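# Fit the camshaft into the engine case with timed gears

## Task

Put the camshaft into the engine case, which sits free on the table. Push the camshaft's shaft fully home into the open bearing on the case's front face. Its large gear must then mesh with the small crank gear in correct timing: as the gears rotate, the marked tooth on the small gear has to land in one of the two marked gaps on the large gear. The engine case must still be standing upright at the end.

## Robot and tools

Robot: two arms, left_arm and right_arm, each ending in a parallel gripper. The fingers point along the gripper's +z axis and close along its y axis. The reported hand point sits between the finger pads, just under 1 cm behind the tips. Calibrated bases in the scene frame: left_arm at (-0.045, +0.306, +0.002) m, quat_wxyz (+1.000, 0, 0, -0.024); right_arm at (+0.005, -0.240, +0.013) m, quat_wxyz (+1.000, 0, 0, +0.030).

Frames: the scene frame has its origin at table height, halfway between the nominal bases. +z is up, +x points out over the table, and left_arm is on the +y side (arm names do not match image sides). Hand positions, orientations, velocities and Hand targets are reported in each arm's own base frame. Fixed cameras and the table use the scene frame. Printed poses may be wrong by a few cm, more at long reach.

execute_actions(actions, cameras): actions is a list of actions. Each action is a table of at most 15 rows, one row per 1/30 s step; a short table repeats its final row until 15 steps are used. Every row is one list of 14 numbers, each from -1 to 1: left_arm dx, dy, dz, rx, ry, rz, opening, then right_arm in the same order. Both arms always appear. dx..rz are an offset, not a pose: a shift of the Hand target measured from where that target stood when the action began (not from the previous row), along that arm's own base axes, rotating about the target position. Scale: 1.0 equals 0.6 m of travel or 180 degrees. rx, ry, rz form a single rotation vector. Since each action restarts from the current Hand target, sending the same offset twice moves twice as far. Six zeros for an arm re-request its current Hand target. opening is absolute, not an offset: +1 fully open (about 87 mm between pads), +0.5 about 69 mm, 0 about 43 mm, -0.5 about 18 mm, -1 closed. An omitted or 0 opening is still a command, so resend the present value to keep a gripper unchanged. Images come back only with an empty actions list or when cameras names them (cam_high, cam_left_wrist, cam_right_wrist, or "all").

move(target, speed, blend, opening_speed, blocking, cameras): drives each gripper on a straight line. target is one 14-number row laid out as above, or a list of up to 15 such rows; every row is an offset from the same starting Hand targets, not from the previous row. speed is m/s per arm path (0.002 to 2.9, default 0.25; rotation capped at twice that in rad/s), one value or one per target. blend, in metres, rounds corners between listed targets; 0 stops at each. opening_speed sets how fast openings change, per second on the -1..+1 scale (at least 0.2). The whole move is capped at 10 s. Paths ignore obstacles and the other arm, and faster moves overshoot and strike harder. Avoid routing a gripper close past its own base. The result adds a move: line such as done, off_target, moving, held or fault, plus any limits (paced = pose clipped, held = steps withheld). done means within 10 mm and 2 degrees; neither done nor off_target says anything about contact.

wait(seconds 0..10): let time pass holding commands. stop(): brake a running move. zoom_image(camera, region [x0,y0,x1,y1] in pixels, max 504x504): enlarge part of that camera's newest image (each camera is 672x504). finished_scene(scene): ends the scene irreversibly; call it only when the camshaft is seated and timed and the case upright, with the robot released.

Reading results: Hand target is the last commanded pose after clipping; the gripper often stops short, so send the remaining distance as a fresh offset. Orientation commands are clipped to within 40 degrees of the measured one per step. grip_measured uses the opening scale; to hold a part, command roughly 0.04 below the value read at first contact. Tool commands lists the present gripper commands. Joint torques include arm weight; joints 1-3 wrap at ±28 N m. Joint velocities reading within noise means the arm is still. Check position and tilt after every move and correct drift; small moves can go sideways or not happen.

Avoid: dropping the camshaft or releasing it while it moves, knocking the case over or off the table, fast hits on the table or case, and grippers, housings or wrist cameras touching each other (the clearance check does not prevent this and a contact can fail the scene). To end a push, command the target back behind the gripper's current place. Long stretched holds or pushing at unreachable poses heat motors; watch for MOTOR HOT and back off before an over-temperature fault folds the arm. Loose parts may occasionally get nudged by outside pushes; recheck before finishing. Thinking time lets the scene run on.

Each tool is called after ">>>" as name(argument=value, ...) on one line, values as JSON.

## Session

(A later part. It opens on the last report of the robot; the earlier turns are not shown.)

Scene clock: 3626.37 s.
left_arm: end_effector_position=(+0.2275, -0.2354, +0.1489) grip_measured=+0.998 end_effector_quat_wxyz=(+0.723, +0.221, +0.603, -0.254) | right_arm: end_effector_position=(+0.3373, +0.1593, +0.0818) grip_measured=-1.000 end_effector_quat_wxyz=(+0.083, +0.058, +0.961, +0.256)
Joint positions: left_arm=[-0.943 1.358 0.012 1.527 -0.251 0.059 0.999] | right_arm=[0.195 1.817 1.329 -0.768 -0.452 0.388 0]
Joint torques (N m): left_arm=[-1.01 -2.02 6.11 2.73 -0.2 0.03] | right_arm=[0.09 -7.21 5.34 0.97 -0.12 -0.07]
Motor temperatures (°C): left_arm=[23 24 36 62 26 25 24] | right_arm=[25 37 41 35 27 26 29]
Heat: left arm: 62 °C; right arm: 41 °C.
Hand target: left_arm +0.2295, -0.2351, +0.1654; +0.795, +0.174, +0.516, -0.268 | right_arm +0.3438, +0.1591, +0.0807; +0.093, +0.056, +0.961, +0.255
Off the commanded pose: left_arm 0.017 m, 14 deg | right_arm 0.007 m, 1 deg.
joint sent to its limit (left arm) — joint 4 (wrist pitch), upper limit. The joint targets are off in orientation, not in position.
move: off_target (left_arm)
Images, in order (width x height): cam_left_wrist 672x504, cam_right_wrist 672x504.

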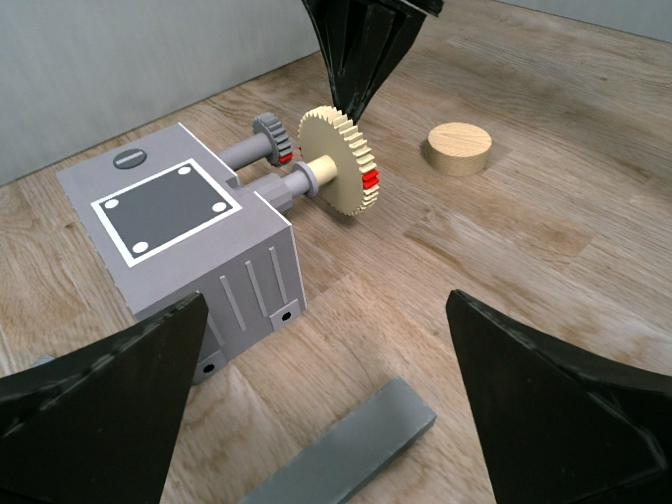

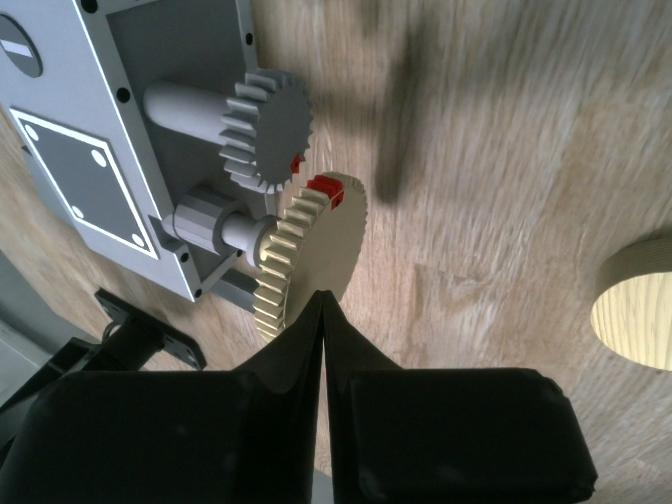

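>>> move(target=[0,0,0,0,0,0,1,0.002,0.014,0.0,0,0,0,-1], speed=0.04, cameras=["cam_left_wrist","cam_right_wrist"])

>>> zoom_image(camera="cam_right_wrist", region=[150, 60, 380, 350])

Scene clock: 3632.93 s.
left_arm: end_effector_position=(+0.2275, -0.2354, +0.1489) grip_measured=+0.998 end_effector_quat_wxyz=(+0.723, +0.221, +0.603, -0.254) | right_arm: end_effector_position=(+0.3371, +0.1644, +0.0797) grip_measured=-1.000 end_effector_quat_wxyz=(+0.080, +0.059, +0.962, +0.255)
Joint positions: left_arm=[-0.943 1.358 0.012 1.527 -0.251 0.059 0.999] | right_arm=[0.209 1.824 1.329 -0.759 -0.447 0.405 0]
Joint torques (N m): left_arm=[-1.01 -2.02 6.11 2.73 -0.2 0.03] | right_arm=[0.83 -7.19 6.02 0.97 -0.09 -0.04]
Motor temperatures (°C): left_arm=[23 24 36 62 26 25 24] | right_arm=[25 37 41 35 27 26 29]
Heat: left arm: 62 °C; right arm: 41 °C.
Hand target: left_arm +0.2295, -0.2351, +0.1654; +0.795, +0.174, +0.516, -0.268 | right_arm +0.3450, +0.1675, +0.0807; +0.093, +0.056, +0.961, +0.255
Off the commanded pose: left_arm 0.017 m, 14 deg | right_arm 0.009 m, 1 deg.
joint sent to its limit (left arm) — joint 4 (wrist pitch), upper limit. The joint targets are off in orientation, not in position.
move: off_target (left_arm)
Images, in order (width x height): cam_left_wrist 672x504, cam_right_wrist 672x504.

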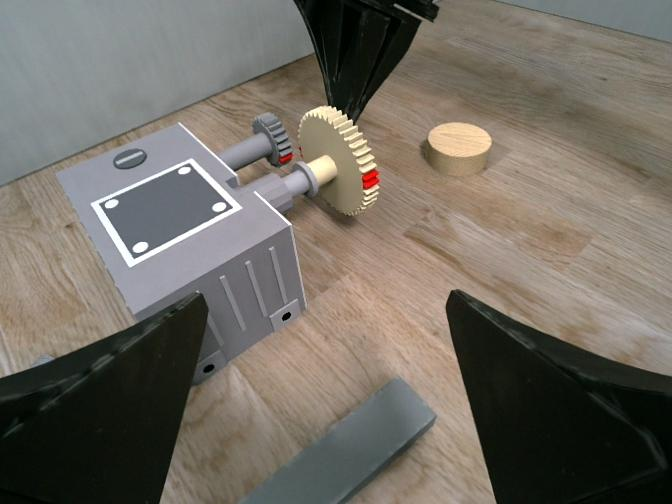

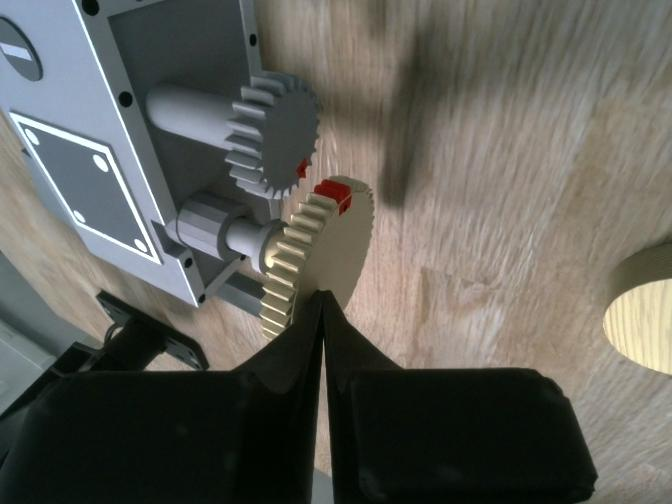

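Scaled by 1.738 from the camera's 672x504 image, which has a finer 960x720 frame.

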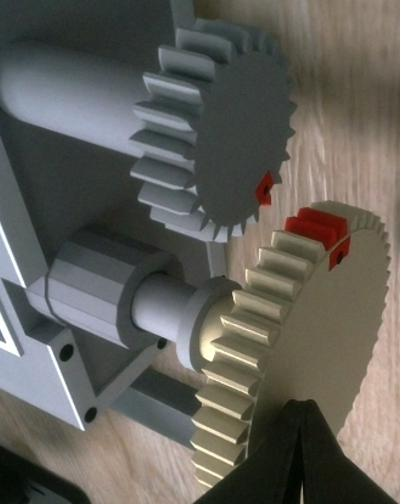

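>>> move(target=[0,0,0,0,0,0,1,0.001,0.012,0.0,0,0,0,-1], speed=0.03, cameras=["cam_left_wrist","cam_right_wrist"])

>>> zoom_image(camera="cam_right_wrist", region=[150, 60, 380, 350])

Scene clock: 3638.90 s.
left_arm: end_effector_position=(+0.2275, -0.2354, +0.1489) grip_measured=+0.998 end_effector_quat_wxyz=(+0.723, +0.221, +0.603, -0.254) | right_arm: end_effector_position=(+0.3363, +0.1669, +0.0766) grip_measured=-1.000 end_effector_quat_wxyz=(+0.079, +0.062, +0.964, +0.247)
Joint positions: left_arm=[-0.943 1.358 0.012 1.527 -0.251 0.059 0.999] | right_arm=[0.224 1.829 1.329 -0.757 -0.427 0.42 0]
Joint torques (N m): left_arm=[-0.99 -2.02 6.11 2.73 -0.2 0.03] | right_arm=[1.28 -7.17 6.54 1.02 -0.24 0.02]
Motor temperatures (°C): left_arm=[23 24 36 62 26 25 24] | right_arm=[25 37 41 35 27 26 29]
Heat: left arm: 62 °C; right arm: 41 °C.
Hand target: left_arm +0.2295, -0.2351, +0.1654; +0.795, +0.174, +0.516, -0.268 | right_arm +0.3456, +0.1746, +0.0808; +0.093, +0.056, +0.961, +0.255
Off the commanded pose: left_arm 0.017 m, 14 deg | right_arm 0.013 m, 2 deg.
joint sent to its limit (left arm) — joint 4 (wrist pitch), upper limit. The joint targets are off in orientation, not in position.
move: off_target (left_arm, right_arm)
Images, in order (width x height): cam_left_wrist 672x504, cam_right_wrist 672x504.

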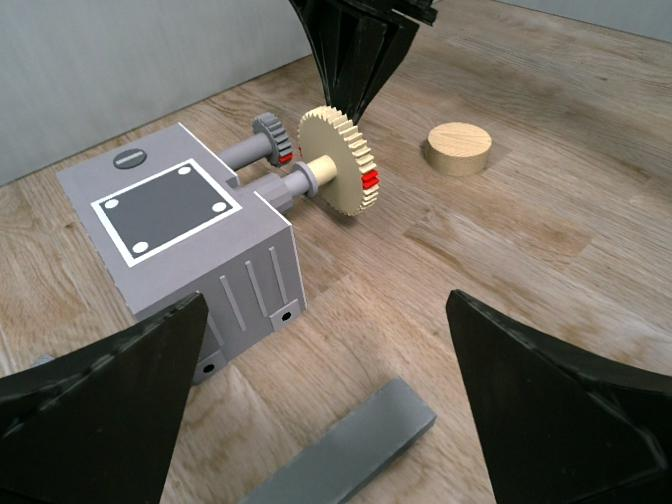

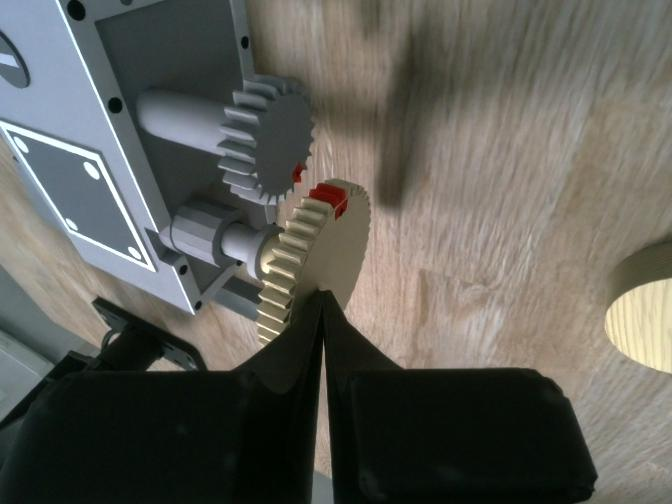

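Scaled by 1.738 from the camera's 672x504 image, which has a finer 960x720 frame.

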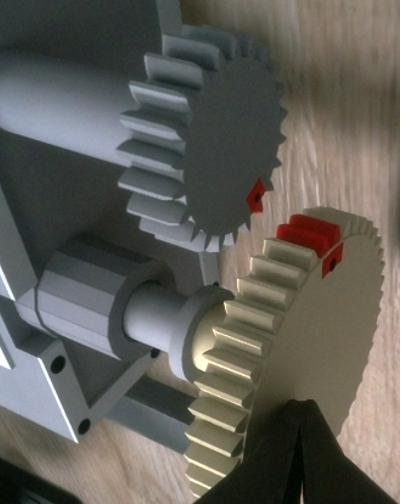

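>>> move(target=[0,0,0,0,0,0,1,0.001,0.010,0.012,0,0,0,-1], speed=0.03, cameras=["cam_left_wrist","cam_right_wrist"])

>>> zoom_image(camera="cam_right_wrist", region=[150, 60, 380, 350])

Scene clock: 3645.47 s.
left_arm: end_effector_position=(+0.2275, -0.2354, +0.1489) grip_measured=+0.998 end_effector_quat_wxyz=(+0.723, +0.221, +0.603, -0.254) | right_arm: end_effector_position=(+0.3384, +0.1729, +0.0807) grip_measured=-1.000 end_effector_quat_wxyz=(+0.083, +0.060, +0.964, +0.247)
Joint positions: left_arm=[-0.943 1.358 0.012 1.527 -0.251 0.059 0.999] | right_arm=[0.24 1.829 1.344 -0.757 -0.42 0.435 0]
Joint torques (N m): left_arm=[-1.01 -2 6.09 2.73 -0.2 0.03] | right_arm=[1.24 -7.27 7.47 0.86 -0.27 0.02]
Motor temperatures (°C): left_arm=[23 24 36 62 26 25 24] | right_arm=[25 38 41 35 27 26 29]
Heat: left arm: 62 °C; right arm: 41 °C.
Hand target: left_arm +0.2295, -0.2351, +0.1654; +0.795, +0.174, +0.516, -0.268 | right_arm +0.3462, +0.1807, +0.0880; +0.093, +0.056, +0.961, +0.255
Off the commanded pose: left_arm 0.017 m, 14 deg | right_arm 0.013 m, 2 deg.
joint sent to its limit (left arm) — joint 4 (wrist pitch), upper limit. The joint targets are off in orientation, not in position.
move: off_target (left_arm, right_arm)
Images, in order (width x height): cam_left_wrist 672x504, cam_right_wrist 672x504.

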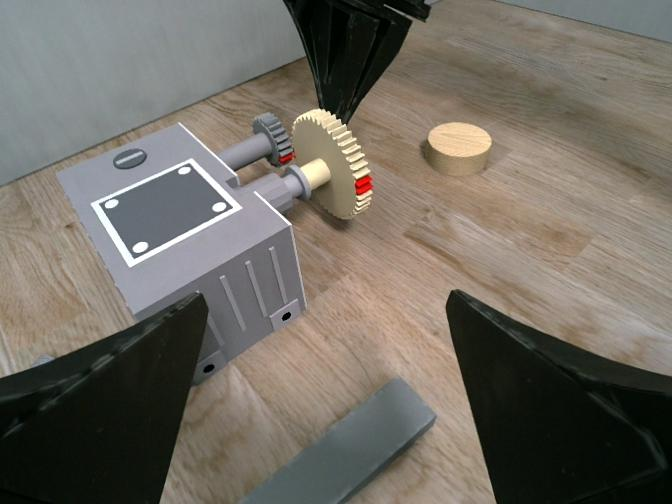

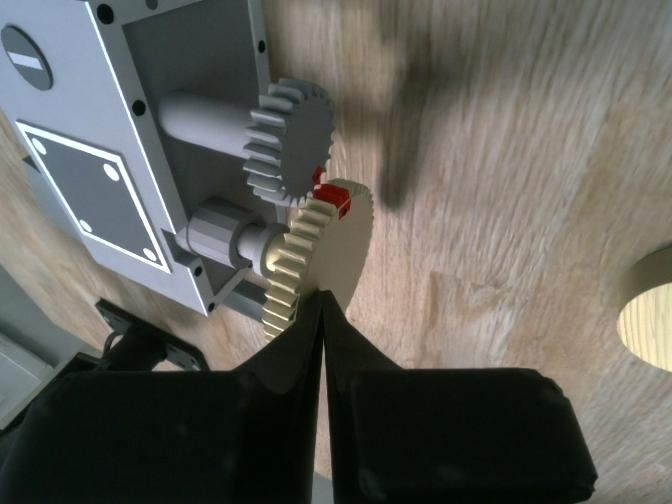

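Scaled by 1.738 from the camera's 672x504 image, which has a finer 960x720 frame.

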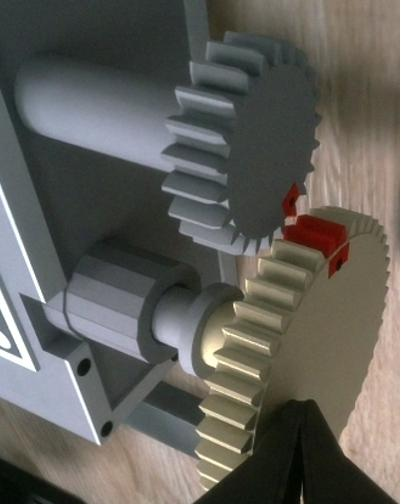

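>>> zoom_image(camera="cam_right_wrist", region=[290, 150, 370, 230])

>>> zoom_image(camera="cam_left_wrist", region=[255, 120, 315, 170])

Scaled by 6.300 from the camera's 672x504 image, which has a finer 960x720 frame.

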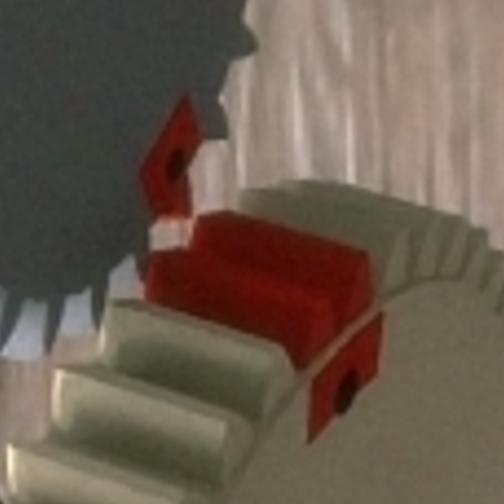

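Scaled by 8.400 from the camera's 672x504 image, which has a finer 960x720 frame.

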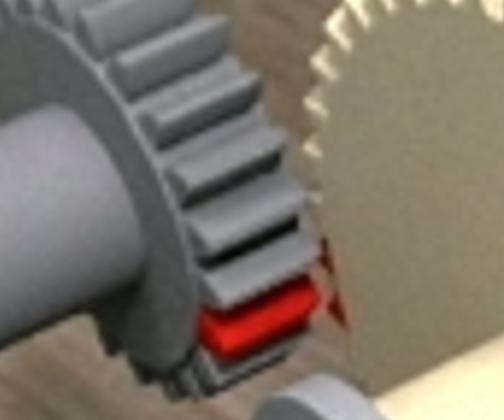

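>>> move(target=[0,0,0,0,0,0,1,0.001,0.006,0.002,0,0,0,-1], speed=0.03, cameras=["cam_left_wrist","cam_right_wrist"])

>>> zoom_image(camera="cam_right_wrist", region=[290, 150, 370, 230])

>>> zoom_image(camera="cam_left_wrist", region=[255, 120, 315, 170])

Scene clock: 3667.07 s.
left_arm: end_effector_position=(+0.2275, -0.2354, +0.1489) grip_measured=+0.998 end_effector_quat_wxyz=(+0.723, +0.221, +0.603, -0.254) | right_arm: end_effector_position=(+0.3385, +0.1732, +0.0806) grip_measured=-1.000 end_effector_quat_wxyz=(+0.083, +0.062, +0.965, +0.241)
Joint positions: left_arm=[-0.943 1.358 0.012 1.527 -0.251 0.059 0.999] | right_arm=[0.245 1.831 1.352 -0.765 -0.407 0.442 0]
Joint torques (N m): left_arm=[-0.99 -2 6.09 2.73 -0.2 0.03] | right_arm=[1.61 -7.23 7.56 0.93 -0.4 0.05]
Motor temperatures (°C): left_arm=[23 24 36 63 26 25 24] | right_arm=[25 38 43 34 27 26 28]
Heat: left arm: 63 °C; right arm: 43 °C.
Hand target: left_arm +0.2295, -0.2351, +0.1654; +0.795, +0.174, +0.516, -0.268 | right_arm +0.3467, +0.1842, +0.0890; +0.093, +0.056, +0.961, +0.255
Off the commanded pose: left_arm 0.017 m, 14 deg | right_arm 0.016 m, 2 deg.
joint sent to its limit (left arm) — joint 4 (wrist pitch), upper limit. The joint targets are off in orientation, not in position.
move: off_target (left_arm, right_arm)
Images, in order (width x height): cam_left_wrist 672x504, cam_right_wrist 672x504.

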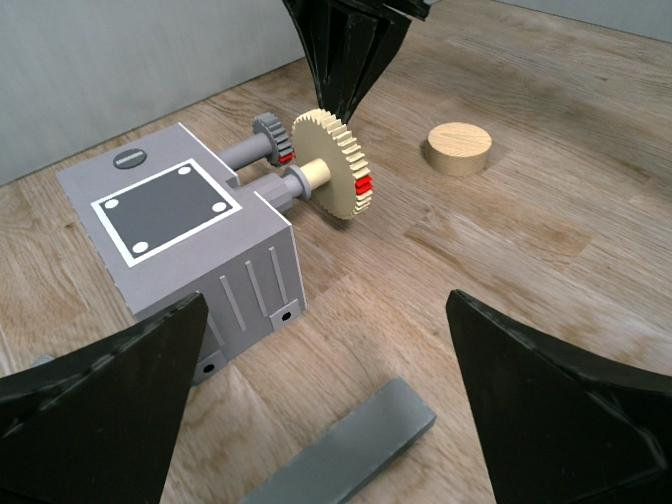

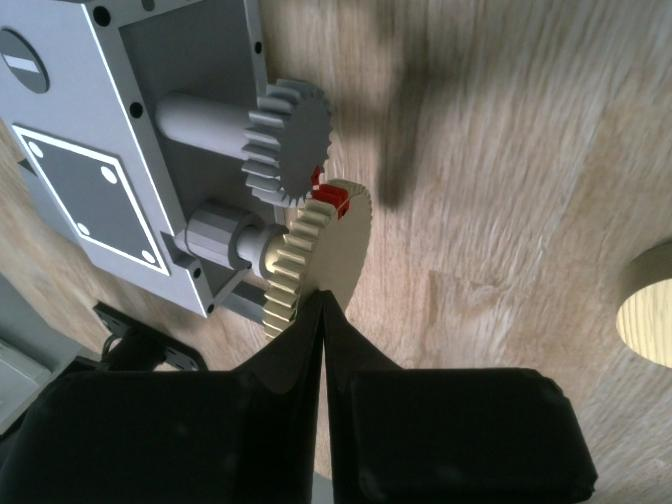

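Scaled by 6.300 from the camera's 672x504 image, which has a finer 960x720 frame.

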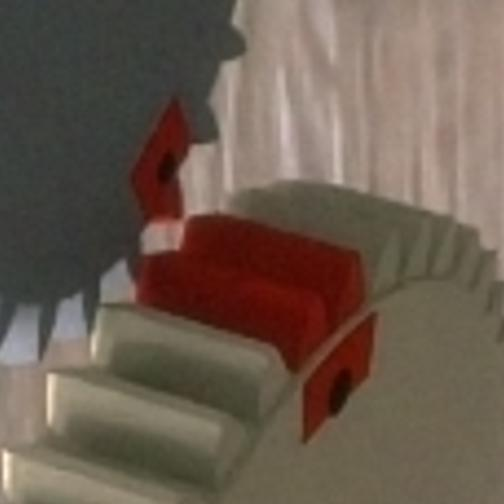

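Scaled by 8.400 from the camera's 672x504 image, which has a finer 960x720 frame.

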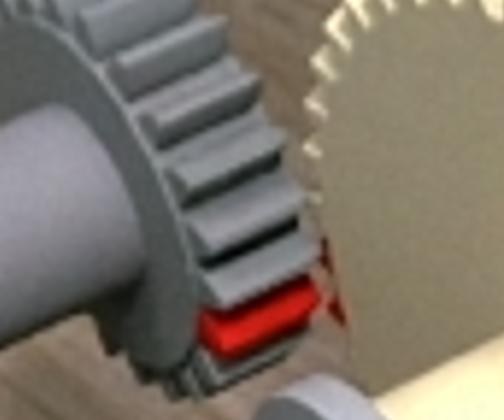

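>>> move(target=[[0,0,0,0,0,0,1,-0.012,0.006,0.004,0,0,0,-1],[0,0,0,0,0,0,1,0.014,0.006,0.004,0,0,0,-1],[0,0,0,0,0,0,1,0.0,0.006,0.004,0,0,0,-1]], speed=0.03, cameras=["cam_left_wrist","cam_right_wrist"])

>>> zoom_image(camera="cam_right_wrist", region=[280, 140, 380, 240])

>>> zoom_image(camera="cam_left_wrist", region=[255, 120, 315, 170])

Scene clock: 3683.83 s.
left_arm: end_effector_position=(+0.2275, -0.2354, +0.1489) grip_measured=+0.998 end_effector_quat_wxyz=(+0.723, +0.221, +0.603, -0.254) | right_arm: end_effector_position=(+0.3416, +0.1736, +0.0797) grip_measured=-1.000 end_effector_quat_wxyz=(+0.074, +0.066, +0.969, +0.227)
Joint positions: left_arm=[-0.943 1.358 0.012 1.527 -0.251 0.059 0.999] | right_arm=[0.254 1.861 1.398 -0.805 -0.381 0.45 0]
Joint torques (N m): left_arm=[-1.01 -2.03 6.11 2.73 -0.2 0.03] | right_arm=[1.58 -10.09 5.03 1.15 -0.63 0.06]
Motor temperatures (°C): left_arm=[23 24 36 63 26 25 24] | right_arm=[25 37 43 34 27 26 28]
Heat: left arm: 63 °C; right arm: 43 °C.
Hand target: left_arm +0.2295, -0.2351, +0.1654; +0.795, +0.174, +0.516, -0.268 | right_arm +0.3468, +0.1879, +0.0916; +0.093, +0.056, +0.961, +0.255
Off the commanded pose: left_arm 0.017 m, 14 deg | right_arm 0.019 m, 4 deg.
joint sent to its limit (left arm) — joint 4 (wrist pitch), upper limit. The joint targets are off in orientation, not in position.
move: off_target (left_arm, right_arm)
Images, in order (width x height): cam_left_wrist 672x504, cam_right_wrist 672x504.

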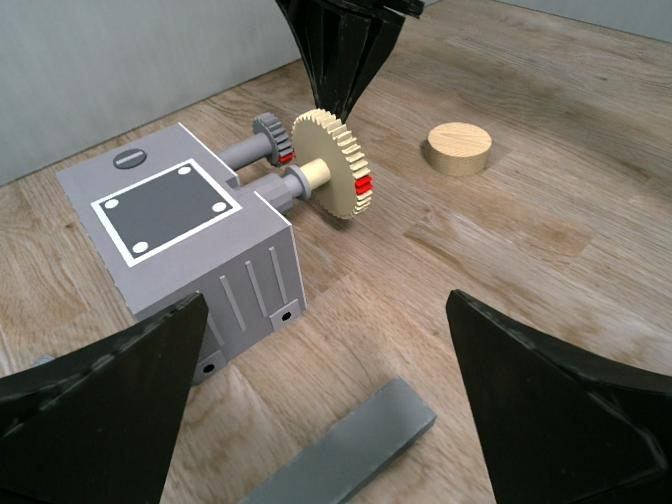

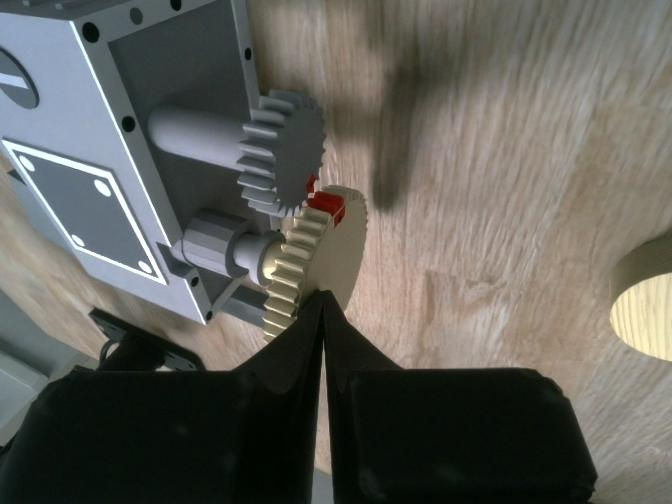

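Scaled by 5.040 from the camera's 672x504 image, which has a finer 960x720 frame.

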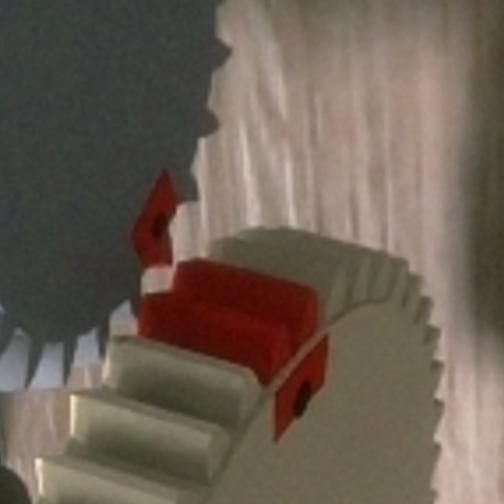

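Scaled by 8.400 from the camera's 672x504 image, which has a finer 960x720 frame.

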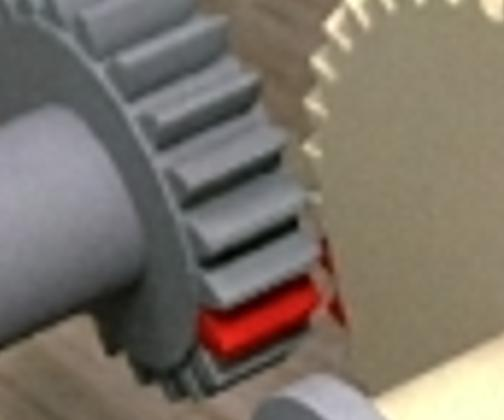

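>>> move(target=[[0,0,0,0,0,0,1,-0.006,0.006,0.02,0,0,0,-1]], speed=0.03, cameras=["cam_left_wrist","cam_right_wrist"])

>>> zoom_image(camera="cam_right_wrist", region=[280, 140, 380, 240])

>>> zoom_image(camera="cam_left_wrist", region=[255, 120, 315, 170])

Scene clock: 3696.93 s.
left_arm: end_effector_position=(+0.2275, -0.2354, +0.1489) grip_measured=+0.998 end_effector_quat_wxyz=(+0.723, +0.221, +0.603, -0.254) | right_arm: end_effector_position=(+0.3397, +0.1738, +0.0820) grip_measured=-1.000 end_effector_quat_wxyz=(+0.075, +0.067, +0.970, +0.223)
Joint positions: left_arm=[-0.943 1.358 0.012 1.527 -0.251 0.059 0.999] | right_arm=[0.259 1.852 1.398 -0.814 -0.372 0.454 0]
Joint torques (N m): left_arm=[-0.99 -2.02 6.11 2.73 -0.2 0.03] | right_arm=[2.21 -11.07 6.64 0.91 -0.68 0.13]
Motor temperatures (°C): left_arm=[23 24 36 63 26 25 24] | right_arm=[25 38 42 34 27 26 28]
Heat: left arm: 63 °C; right arm: 42 °C.
Hand target: left_arm +0.2295, -0.2351, +0.1654; +0.795, +0.174, +0.516, -0.268 | right_arm +0.3432, +0.1915, +0.1036; +0.093, +0.056, +0.961, +0.255
Off the commanded pose: left_arm 0.017 m, 14 deg | right_arm 0.028 m, 4 deg.
joint sent to its limit (left arm) — joint 4 (wrist pitch), upper limit. The joint targets are off in orientation, not in position.
move: off_target (left_arm, right_arm)
Images, in order (width x height): cam_left_wrist 672x504, cam_right_wrist 672x504.

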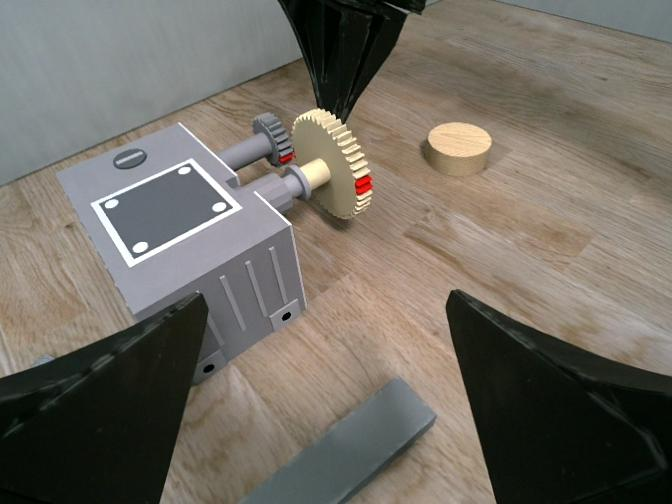

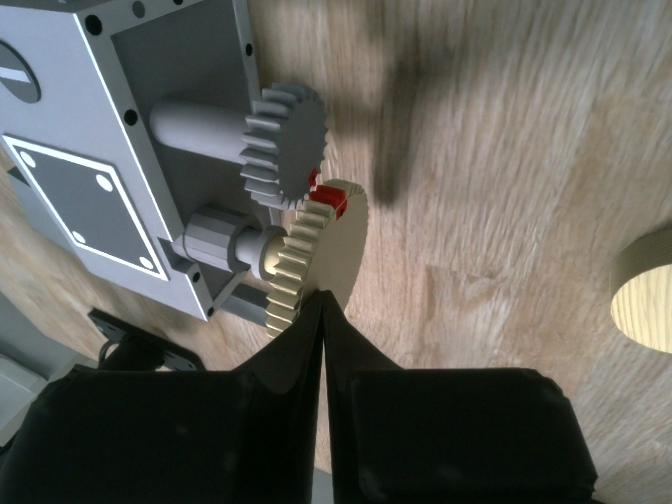

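Scaled by 5.040 from the camera's 672x504 image, which has a finer 960x720 frame.

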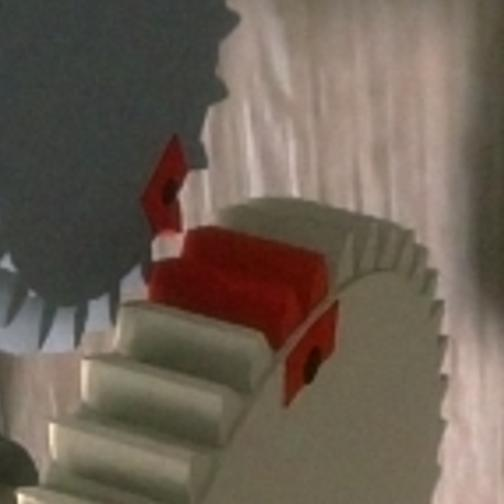

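Scaled by 8.400 from the camera's 672x504 image, which has a finer 960x720 frame.

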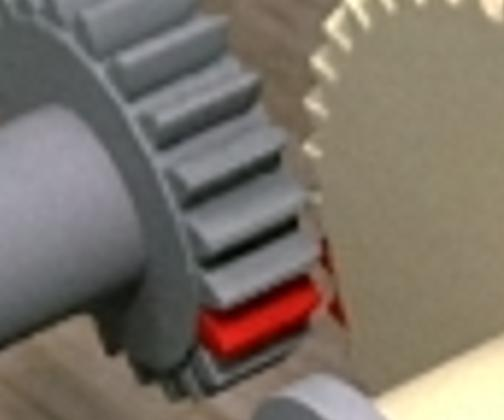

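>>> execute_actions(actions=[])

Scene clock: 3718.67 s.
left_arm: end_effector_position=(+0.2275, -0.2354, +0.1489) grip_measured=+0.998 end_effector_quat_wxyz=(+0.723, +0.221, +0.603, -0.254) | right_arm: end_effector_position=(+0.3397, +0.1738, +0.0820) grip_measured=-1.000 end_effector_quat_wxyz=(+0.075, +0.067, +0.970, +0.223)
Joint positions: left_arm=[-0.943 1.358 0.012 1.527 -0.251 0.059 0.999] | right_arm=[0.259 1.852 1.398 -0.814 -0.372 0.455 0]
Joint velocities: within noise
Joint torques (N m): left_arm=[-0.99 -2.02 6.09 2.73 -0.2 0.03] | right_arm=[2.18 -11.06 6.65 0.91 -0.68 0.12]
Motor temperatures (°C): left_arm=[23 24 36 63 26 25 24] | right_arm=[25 40 41 34 27 26 28]
Heat: left arm: 63 °C; right arm: 41 °C.
Hand target: left_arm +0.2295, -0.2351, +0.1654; +0.795, +0.174, +0.516, -0.268 | right_arm +0.3432, +0.1915, +0.1036; +0.093, +0.056, +0.961, +0.255
Tool commands: left_gripper/opening=+1.0 right_gripper/opening=-1.0
Off the commanded pose: left_arm 0.017 m, 14 deg | right_arm 0.028 m, 4 deg.

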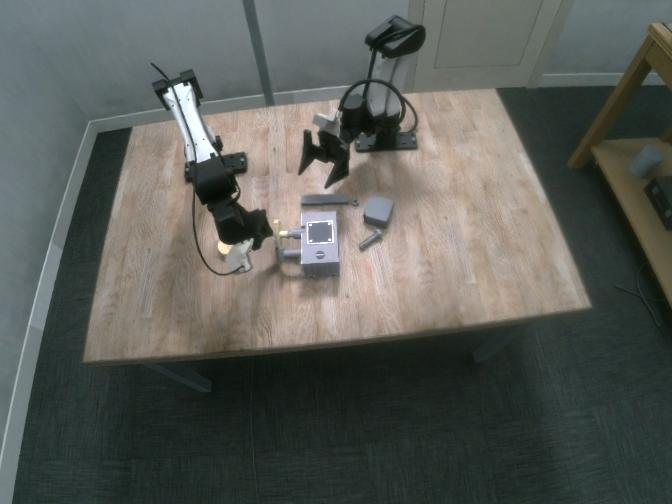

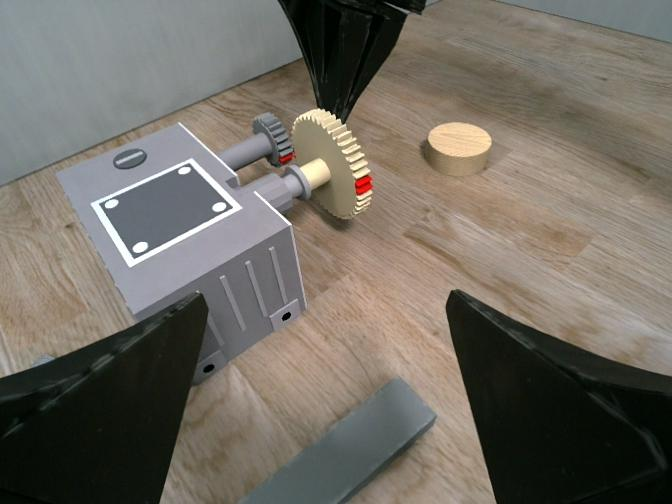

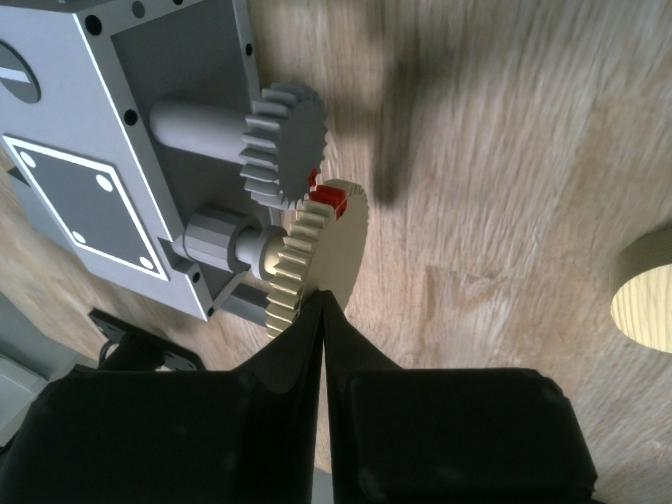

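>>> zoom_image(camera="cam_right_wrist", region=[260, 140, 400, 240])

>>> zoom_image(camera="cam_left_wrist", region=[255, 120, 315, 170])

Scaled by 3.600 from the camera's 672x504 image, which has a finer 960x720 frame.

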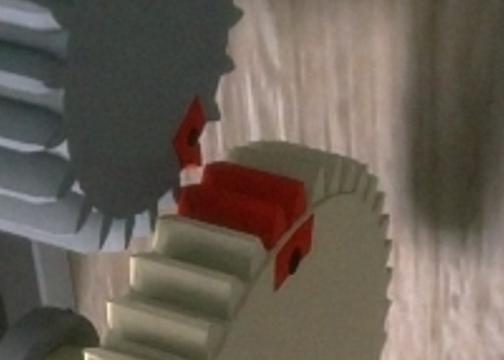

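Scaled by 8.400 from the camera's 672x504 image, which has a finer 960x720 frame.

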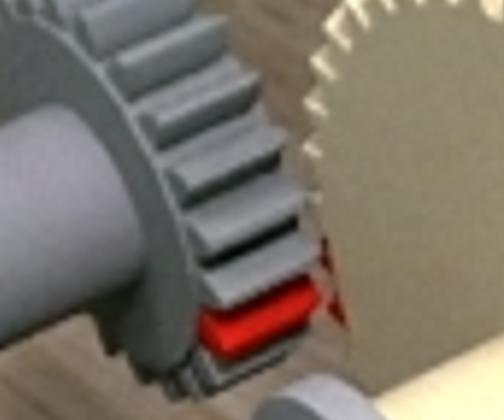

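>>> move(target=[[0,0,0,0,0,0,1,0.012,0.005,0,0,0,0,-1],[0,0,0,0,0,0,1,-0.02,0.008,0,0,0,0,-1],[0,0,0,0,0,0,1,0.0,0.006,0,0,0,0,-1]], speed=0.03, cameras=["cam_left_wrist","cam_right_wrist"])

>>> zoom_image(camera="cam_left_wrist", region=[255, 120, 315, 170])

>>> zoom_image(camera="cam_right_wrist", region=[260, 140, 400, 240])

Scene clock: 3738.93 s.
left_arm: end_effector_position=(+0.2275, -0.2354, +0.1489) grip_measured=+0.998 end_effector_quat_wxyz=(+0.723, +0.221, +0.603, -0.254) | right_arm: end_effector_position=(+0.3297, +0.1805, +0.0912) grip_measured=-1.000 end_effector_quat_wxyz=(+0.075, +0.066, +0.970, +0.224)
Joint positions: left_arm=[-0.943 1.358 0.012 1.527 -0.251 0.059 0.999] | right_arm=[0.285 1.814 1.385 -0.83 -0.366 0.478 0]
Joint torques (N m): left_arm=[-1.01 -2.02 6.12 2.73 -0.2 0.03] | right_arm=[0.81 -7.1 7.84 1.09 -0.69 0]
Motor temperatures (°C): left_arm=[23 24 36 63 26 25 24] | right_arm=[25 41 41 34 27 26 28]
Heat: left arm: 63 °C; right arm: 41 °C.
Hand target: left_arm +0.2295, -0.2351, +0.1654; +0.795, +0.174, +0.516, -0.268 | right_arm +0.3432, +0.1951, +0.1036; +0.093, +0.056, +0.961, +0.255
Off the commanded pose: left_arm 0.017 m, 14 deg | right_arm 0.023 m, 4 deg.
joint sent to its limit (left arm) — joint 4 (wrist pitch), upper limit. The joint targets are off in orientation, not in position.
move: off_target (left_arm, right_arm)
Images, in order (width x height): cam_left_wrist 672x504, cam_right_wrist 672x504.

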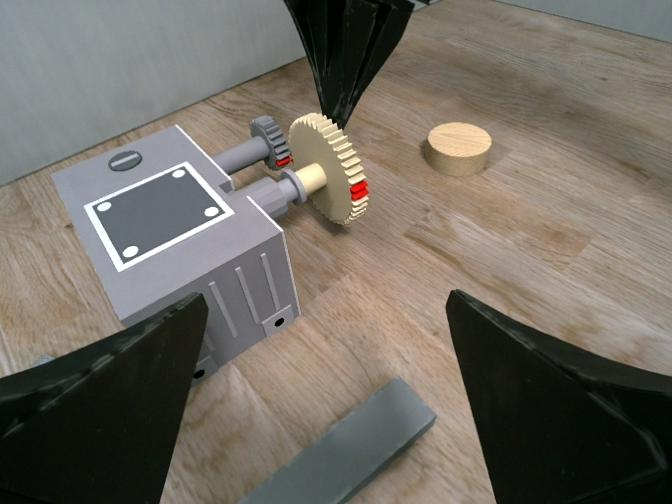

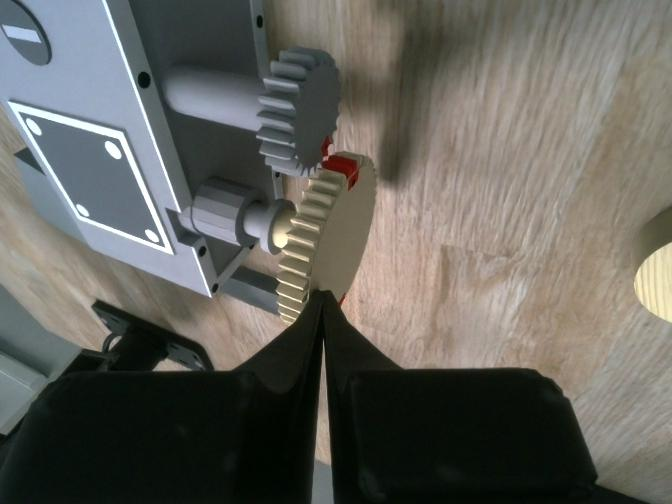

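Scaled by 8.400 from the camera's 672x504 image, which has a finer 960x720 frame.

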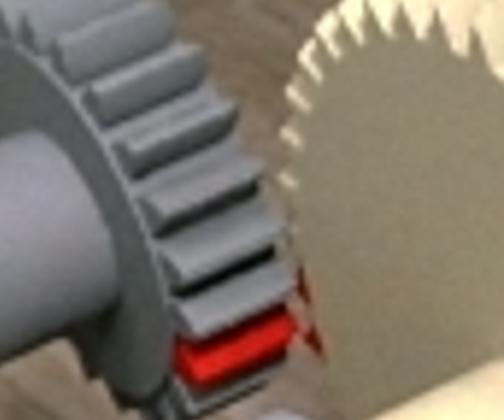

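Scaled by 3.600 from the camera's 672x504 image, which has a finer 960x720 frame.

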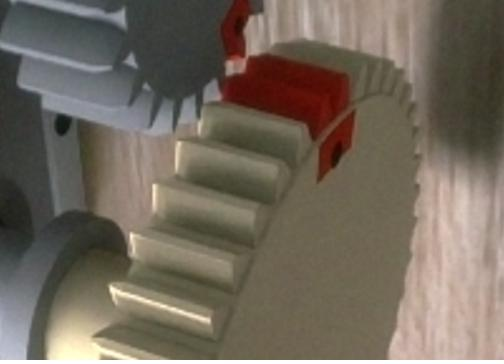

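>>> move(target=[[0,0,0,0,0,0,1,-0.016,-0.025,-0.016,0,0,0,-1],[0,0,0,0,0,0,1,-0.017,-0.12,-0.016,0,0,0,-1]], speed=[0.05,0.12], cameras=["cam_left_wrist","cam_right_wrist"])

>>> zoom_image(camera="cam_right_wrist", region=[200, 80, 360, 194])

>>> zoom_image(camera="cam_left_wrist", region=[255, 120, 315, 170])

Scene clock: 3750.87 s.
left_arm: end_effector_position=(+0.2275, -0.2354, +0.1489) grip_measured=+0.998 end_effector_quat_wxyz=(+0.723, +0.221, +0.603, -0.254) | right_arm: end_effector_position=(+0.3375, +0.1238, +0.0872) grip_measured=-1.000 end_effector_quat_wxyz=(+0.089, +0.060, +0.962, +0.251)
Joint positions: left_arm=[-0.943 1.358 0.012 1.527 -0.251 0.059 0.999] | right_arm=[0.1 1.793 1.328 -0.826 -0.466 0.292 0]
Joint torques (N m): left_arm=[-1.01 -2.02 6.11 2.73 -0.2 0.03] | right_arm=[-0.12 -10.18 4.22 0.66 -0.32 -0.15]
Motor temperatures (°C): left_arm=[23 24 36 63 26 25 24] | right_arm=[25 40 42 34 27 26 28]
Heat: left arm: 63 °C; right arm: 42 °C.
Hand target: left_arm +0.2295, -0.2351, +0.1654; +0.795, +0.174, +0.516, -0.268 | right_arm +0.3330, +0.1231, +0.0939; +0.093, +0.056, +0.961, +0.255
Off the commanded pose: left_arm 0.017 m, 14 deg | right_arm 0.008 m, 1 deg.
joint sent to its limit (left arm) — joint 4 (wrist pitch), upper limit. The joint targets are off in orientation, not in position.
move: off_target (left_arm)
Images, in order (width x height): cam_left_wrist 672x504, cam_right_wrist 672x504.

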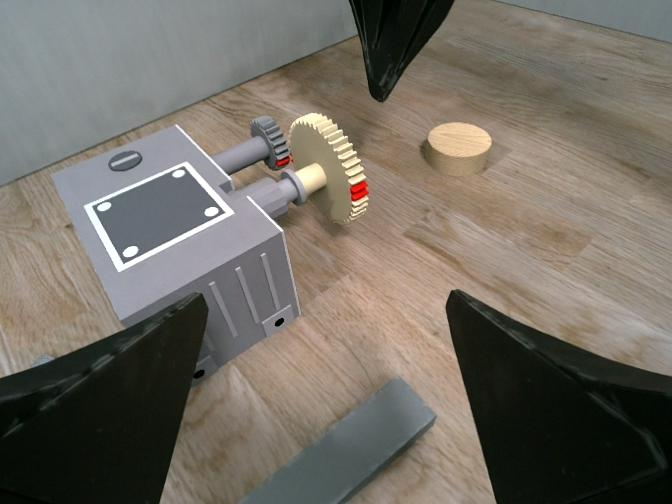

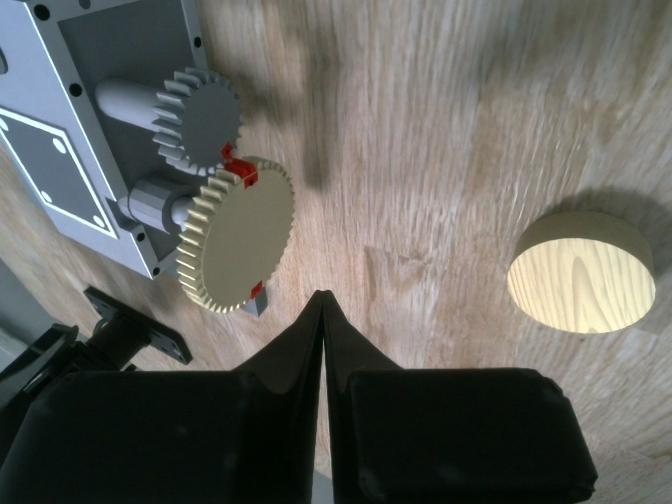

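Scaled by 3.150 from the camera's 672x504 image, which has a finer 960x720 frame.

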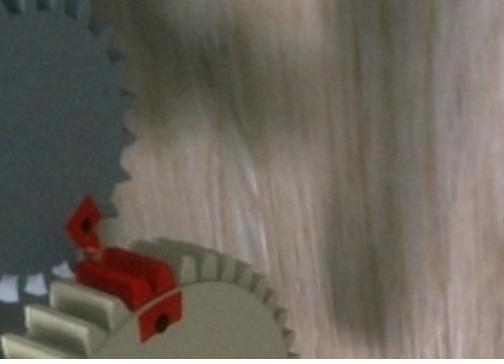

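Scaled by 8.400 from the camera's 672x504 image, which has a finer 960x720 frame.

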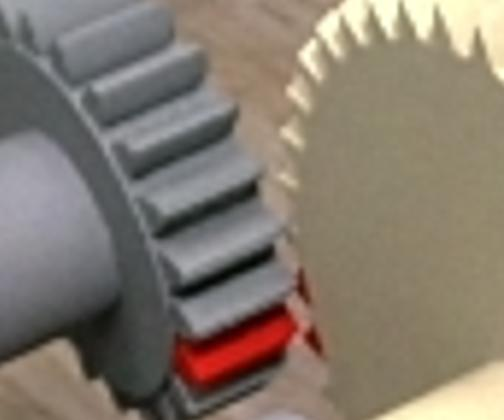

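>>> move(target=[[0,0,0,0,0,0,1,-0.05,0.0,0.12,0,0,0,-0.1],[0,0,0,0,0,0,1,-0.08,0.112,0.145,-0.1627,-0.0427,-0.0163,-0.1]], speed=[0.15,0.15], blend=[0.02,0], cameras=["cam_right_wrist","cam_left_wrist"])

Scene clock: 3770.00 s.
left_arm: end_effector_position=(+0.2275, -0.2354, +0.1489) grip_measured=+0.998 end_effector_quat_wxyz=(+0.723, +0.221, +0.603, -0.254) | right_arm: end_effector_position=(+0.2817, +0.1884, +0.1755) grip_measured=-0.100 end_effector_quat_wxyz=(+0.167, +0.035, +0.985, +0.006)
Joint positions: left_arm=[-0.943 1.358 0.012 1.527 -0.251 0.059 0.999] | right_arm=[0.614 1.702 1.665 -1.256 0.192 0.659 0.45]
Joint torques (N m): left_arm=[-1.01 -2.02 6.11 2.73 -0.2 0.03] | right_arm=[0.57 -6.02 7.19 0.62 0.3 0.02]
Motor temperatures (°C): left_arm=[23 24 36 63 26 25 24] | right_arm=[25 39 42 33 27 26 28]
Heat: left arm: 63 °C; right arm: 42 °C.
Hand target: left_arm +0.2295, -0.2351, +0.1654; +0.795, +0.174, +0.516, -0.268 | right_arm +0.2850, +0.1903, +0.1810; +0.174, +0.038, +0.984, +0.005
Off the commanded pose: left_arm 0.017 m, 14 deg | right_arm 0.007 m, 1 deg.
joint sent to its limit (left arm) — joint 4 (wrist pitch), upper limit. The joint targets are off in orientation, not in position.
move: off_target (left_arm)
Images, in order (width x height): cam_left_wrist 672x504, cam_right_wrist 672x504.

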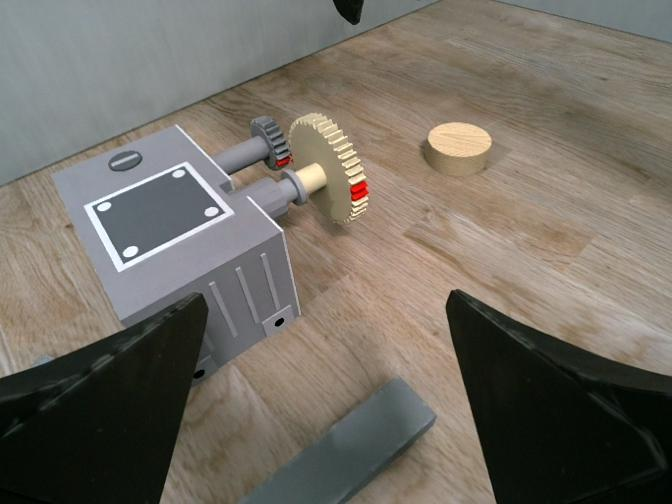

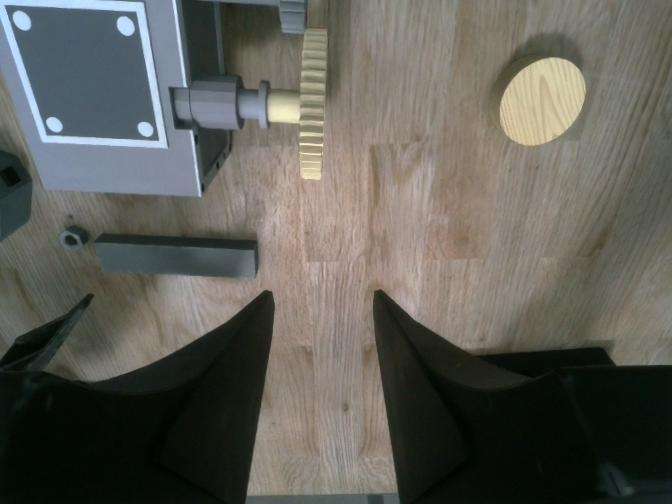

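>>> zoom_image(camera="cam_right_wrist", region=[230, 0, 380, 190])

Scaled by 2.653 from the camera's 672x504 image, which has a finer 960x720 frame.

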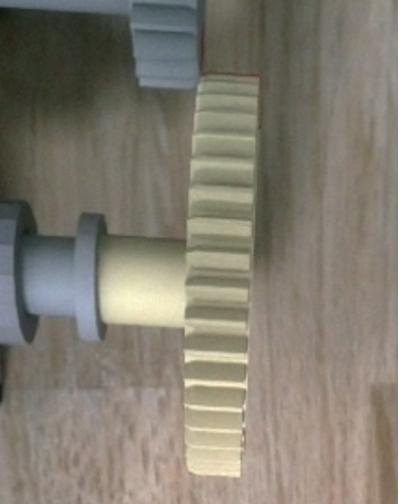

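>>> move(target=[0,0,0,0,0,0,1,0.03,0.0125,-0.08,0,0,0,-0.1], speed=0.12, cameras=["cam_right_wrist"])

Scene clock: 3789.43 s.
left_arm: end_effector_position=(+0.2275, -0.2354, +0.1489) grip_measured=+0.998 end_effector_quat_wxyz=(+0.723, +0.221, +0.603, -0.254) | right_arm: end_effector_position=(+0.2980, +0.1998, +0.1356) grip_measured=-0.100 end_effector_quat_wxyz=(+0.168, +0.036, +0.985, +0.006)
Joint positions: left_arm=[-0.943 1.358 0.012 1.527 -0.251 0.059 0.999] | right_arm=[0.614 1.758 1.57 -1.104 0.192 0.659 0.45]
Joint torques (N m): left_arm=[-0.99 -2.02 6.08 2.73 -0.2 0.03] | right_arm=[-0.58 -7.21 4.38 0.92 0.27 -0.09]
Motor temperatures (°C): left_arm=[23 24 35 63 26 25 24] | right_arm=[25 38 43 33 27 26 28]
Heat: left arm: 63 °C; right arm: 43 °C.
Hand target: left_arm +0.2295, -0.2351, +0.1654; +0.795, +0.174, +0.516, -0.268 | right_arm +0.3030, +0.1977, +0.1330; +0.174, +0.038, +0.984, +0.005
Off the commanded pose: left_arm 0.017 m, 14 deg | right_arm 0.006 m, 1 deg.
joint sent to its limit (left arm) — joint 4 (wrist pitch), upper limit. The joint targets are off in orientation, not in position.
move: off_target (left_arm)
Images, in order (width x height): cam_right_wrist 672x504.

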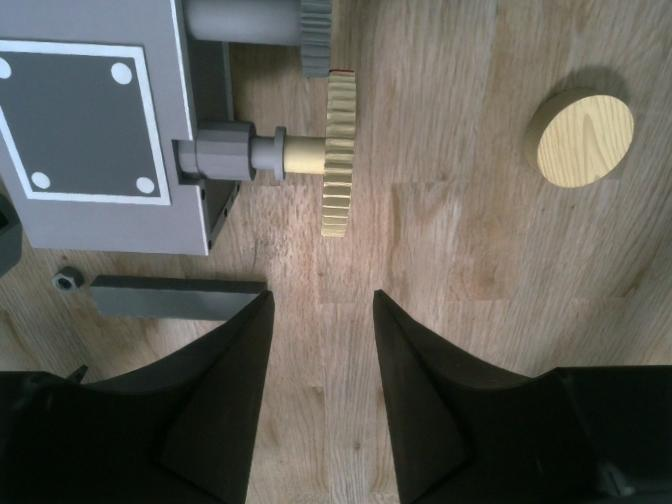

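>>> move(target=[0,0,0,0,0,0,1,0.0283,-0.0095,-0.065,0,0,0,-0.1], speed=0.08, cameras=["cam_right_wrist"])

Scene clock: 3798.43 s.
left_arm: end_effector_position=(+0.2275, -0.2354, +0.1489) grip_measured=+0.998 end_effector_quat_wxyz=(+0.723, +0.221, +0.603, -0.254) | right_arm: end_effector_position=(+0.3172, +0.1924, +0.0980) grip_measured=-0.100 end_effector_quat_wxyz=(+0.173, +0.038, +0.984, +0.002)
Joint positions: left_arm=[-0.943 1.358 0.012 1.527 -0.251 0.059 0.999] | right_arm=[0.571 1.8 1.471 -0.951 0.192 0.621 0.45]
Joint torques (N m): left_arm=[-1.01 -2.02 6.09 2.73 -0.2 0.03] | right_arm=[-0.38 -7.31 4.29 0.93 0.13 -0.1]
Motor temperatures (°C): left_arm=[23 24 35 63 26 25 24] | right_arm=[25 37 42 33 27 26 28]
Heat: left arm: 63 °C; right arm: 42 °C.
Hand target: left_arm +0.2295, -0.2351, +0.1654; +0.795, +0.174, +0.516, -0.268 | right_arm +0.3200, +0.1921, +0.0940; +0.174, +0.038, +0.984, +0.005
Off the commanded pose: left_arm 0.017 m, 14 deg | right_arm 0.005 m, 0 deg.
joint sent to its limit (left arm) — joint 4 (wrist pitch), upper limit. The joint targets are off in orientation, not in position.
move: off_target (left_arm)
Images, in order (width x height): cam_right_wrist 672x504.

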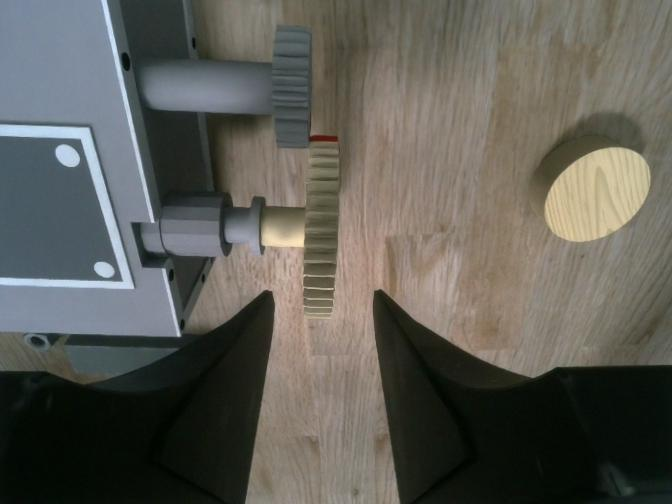

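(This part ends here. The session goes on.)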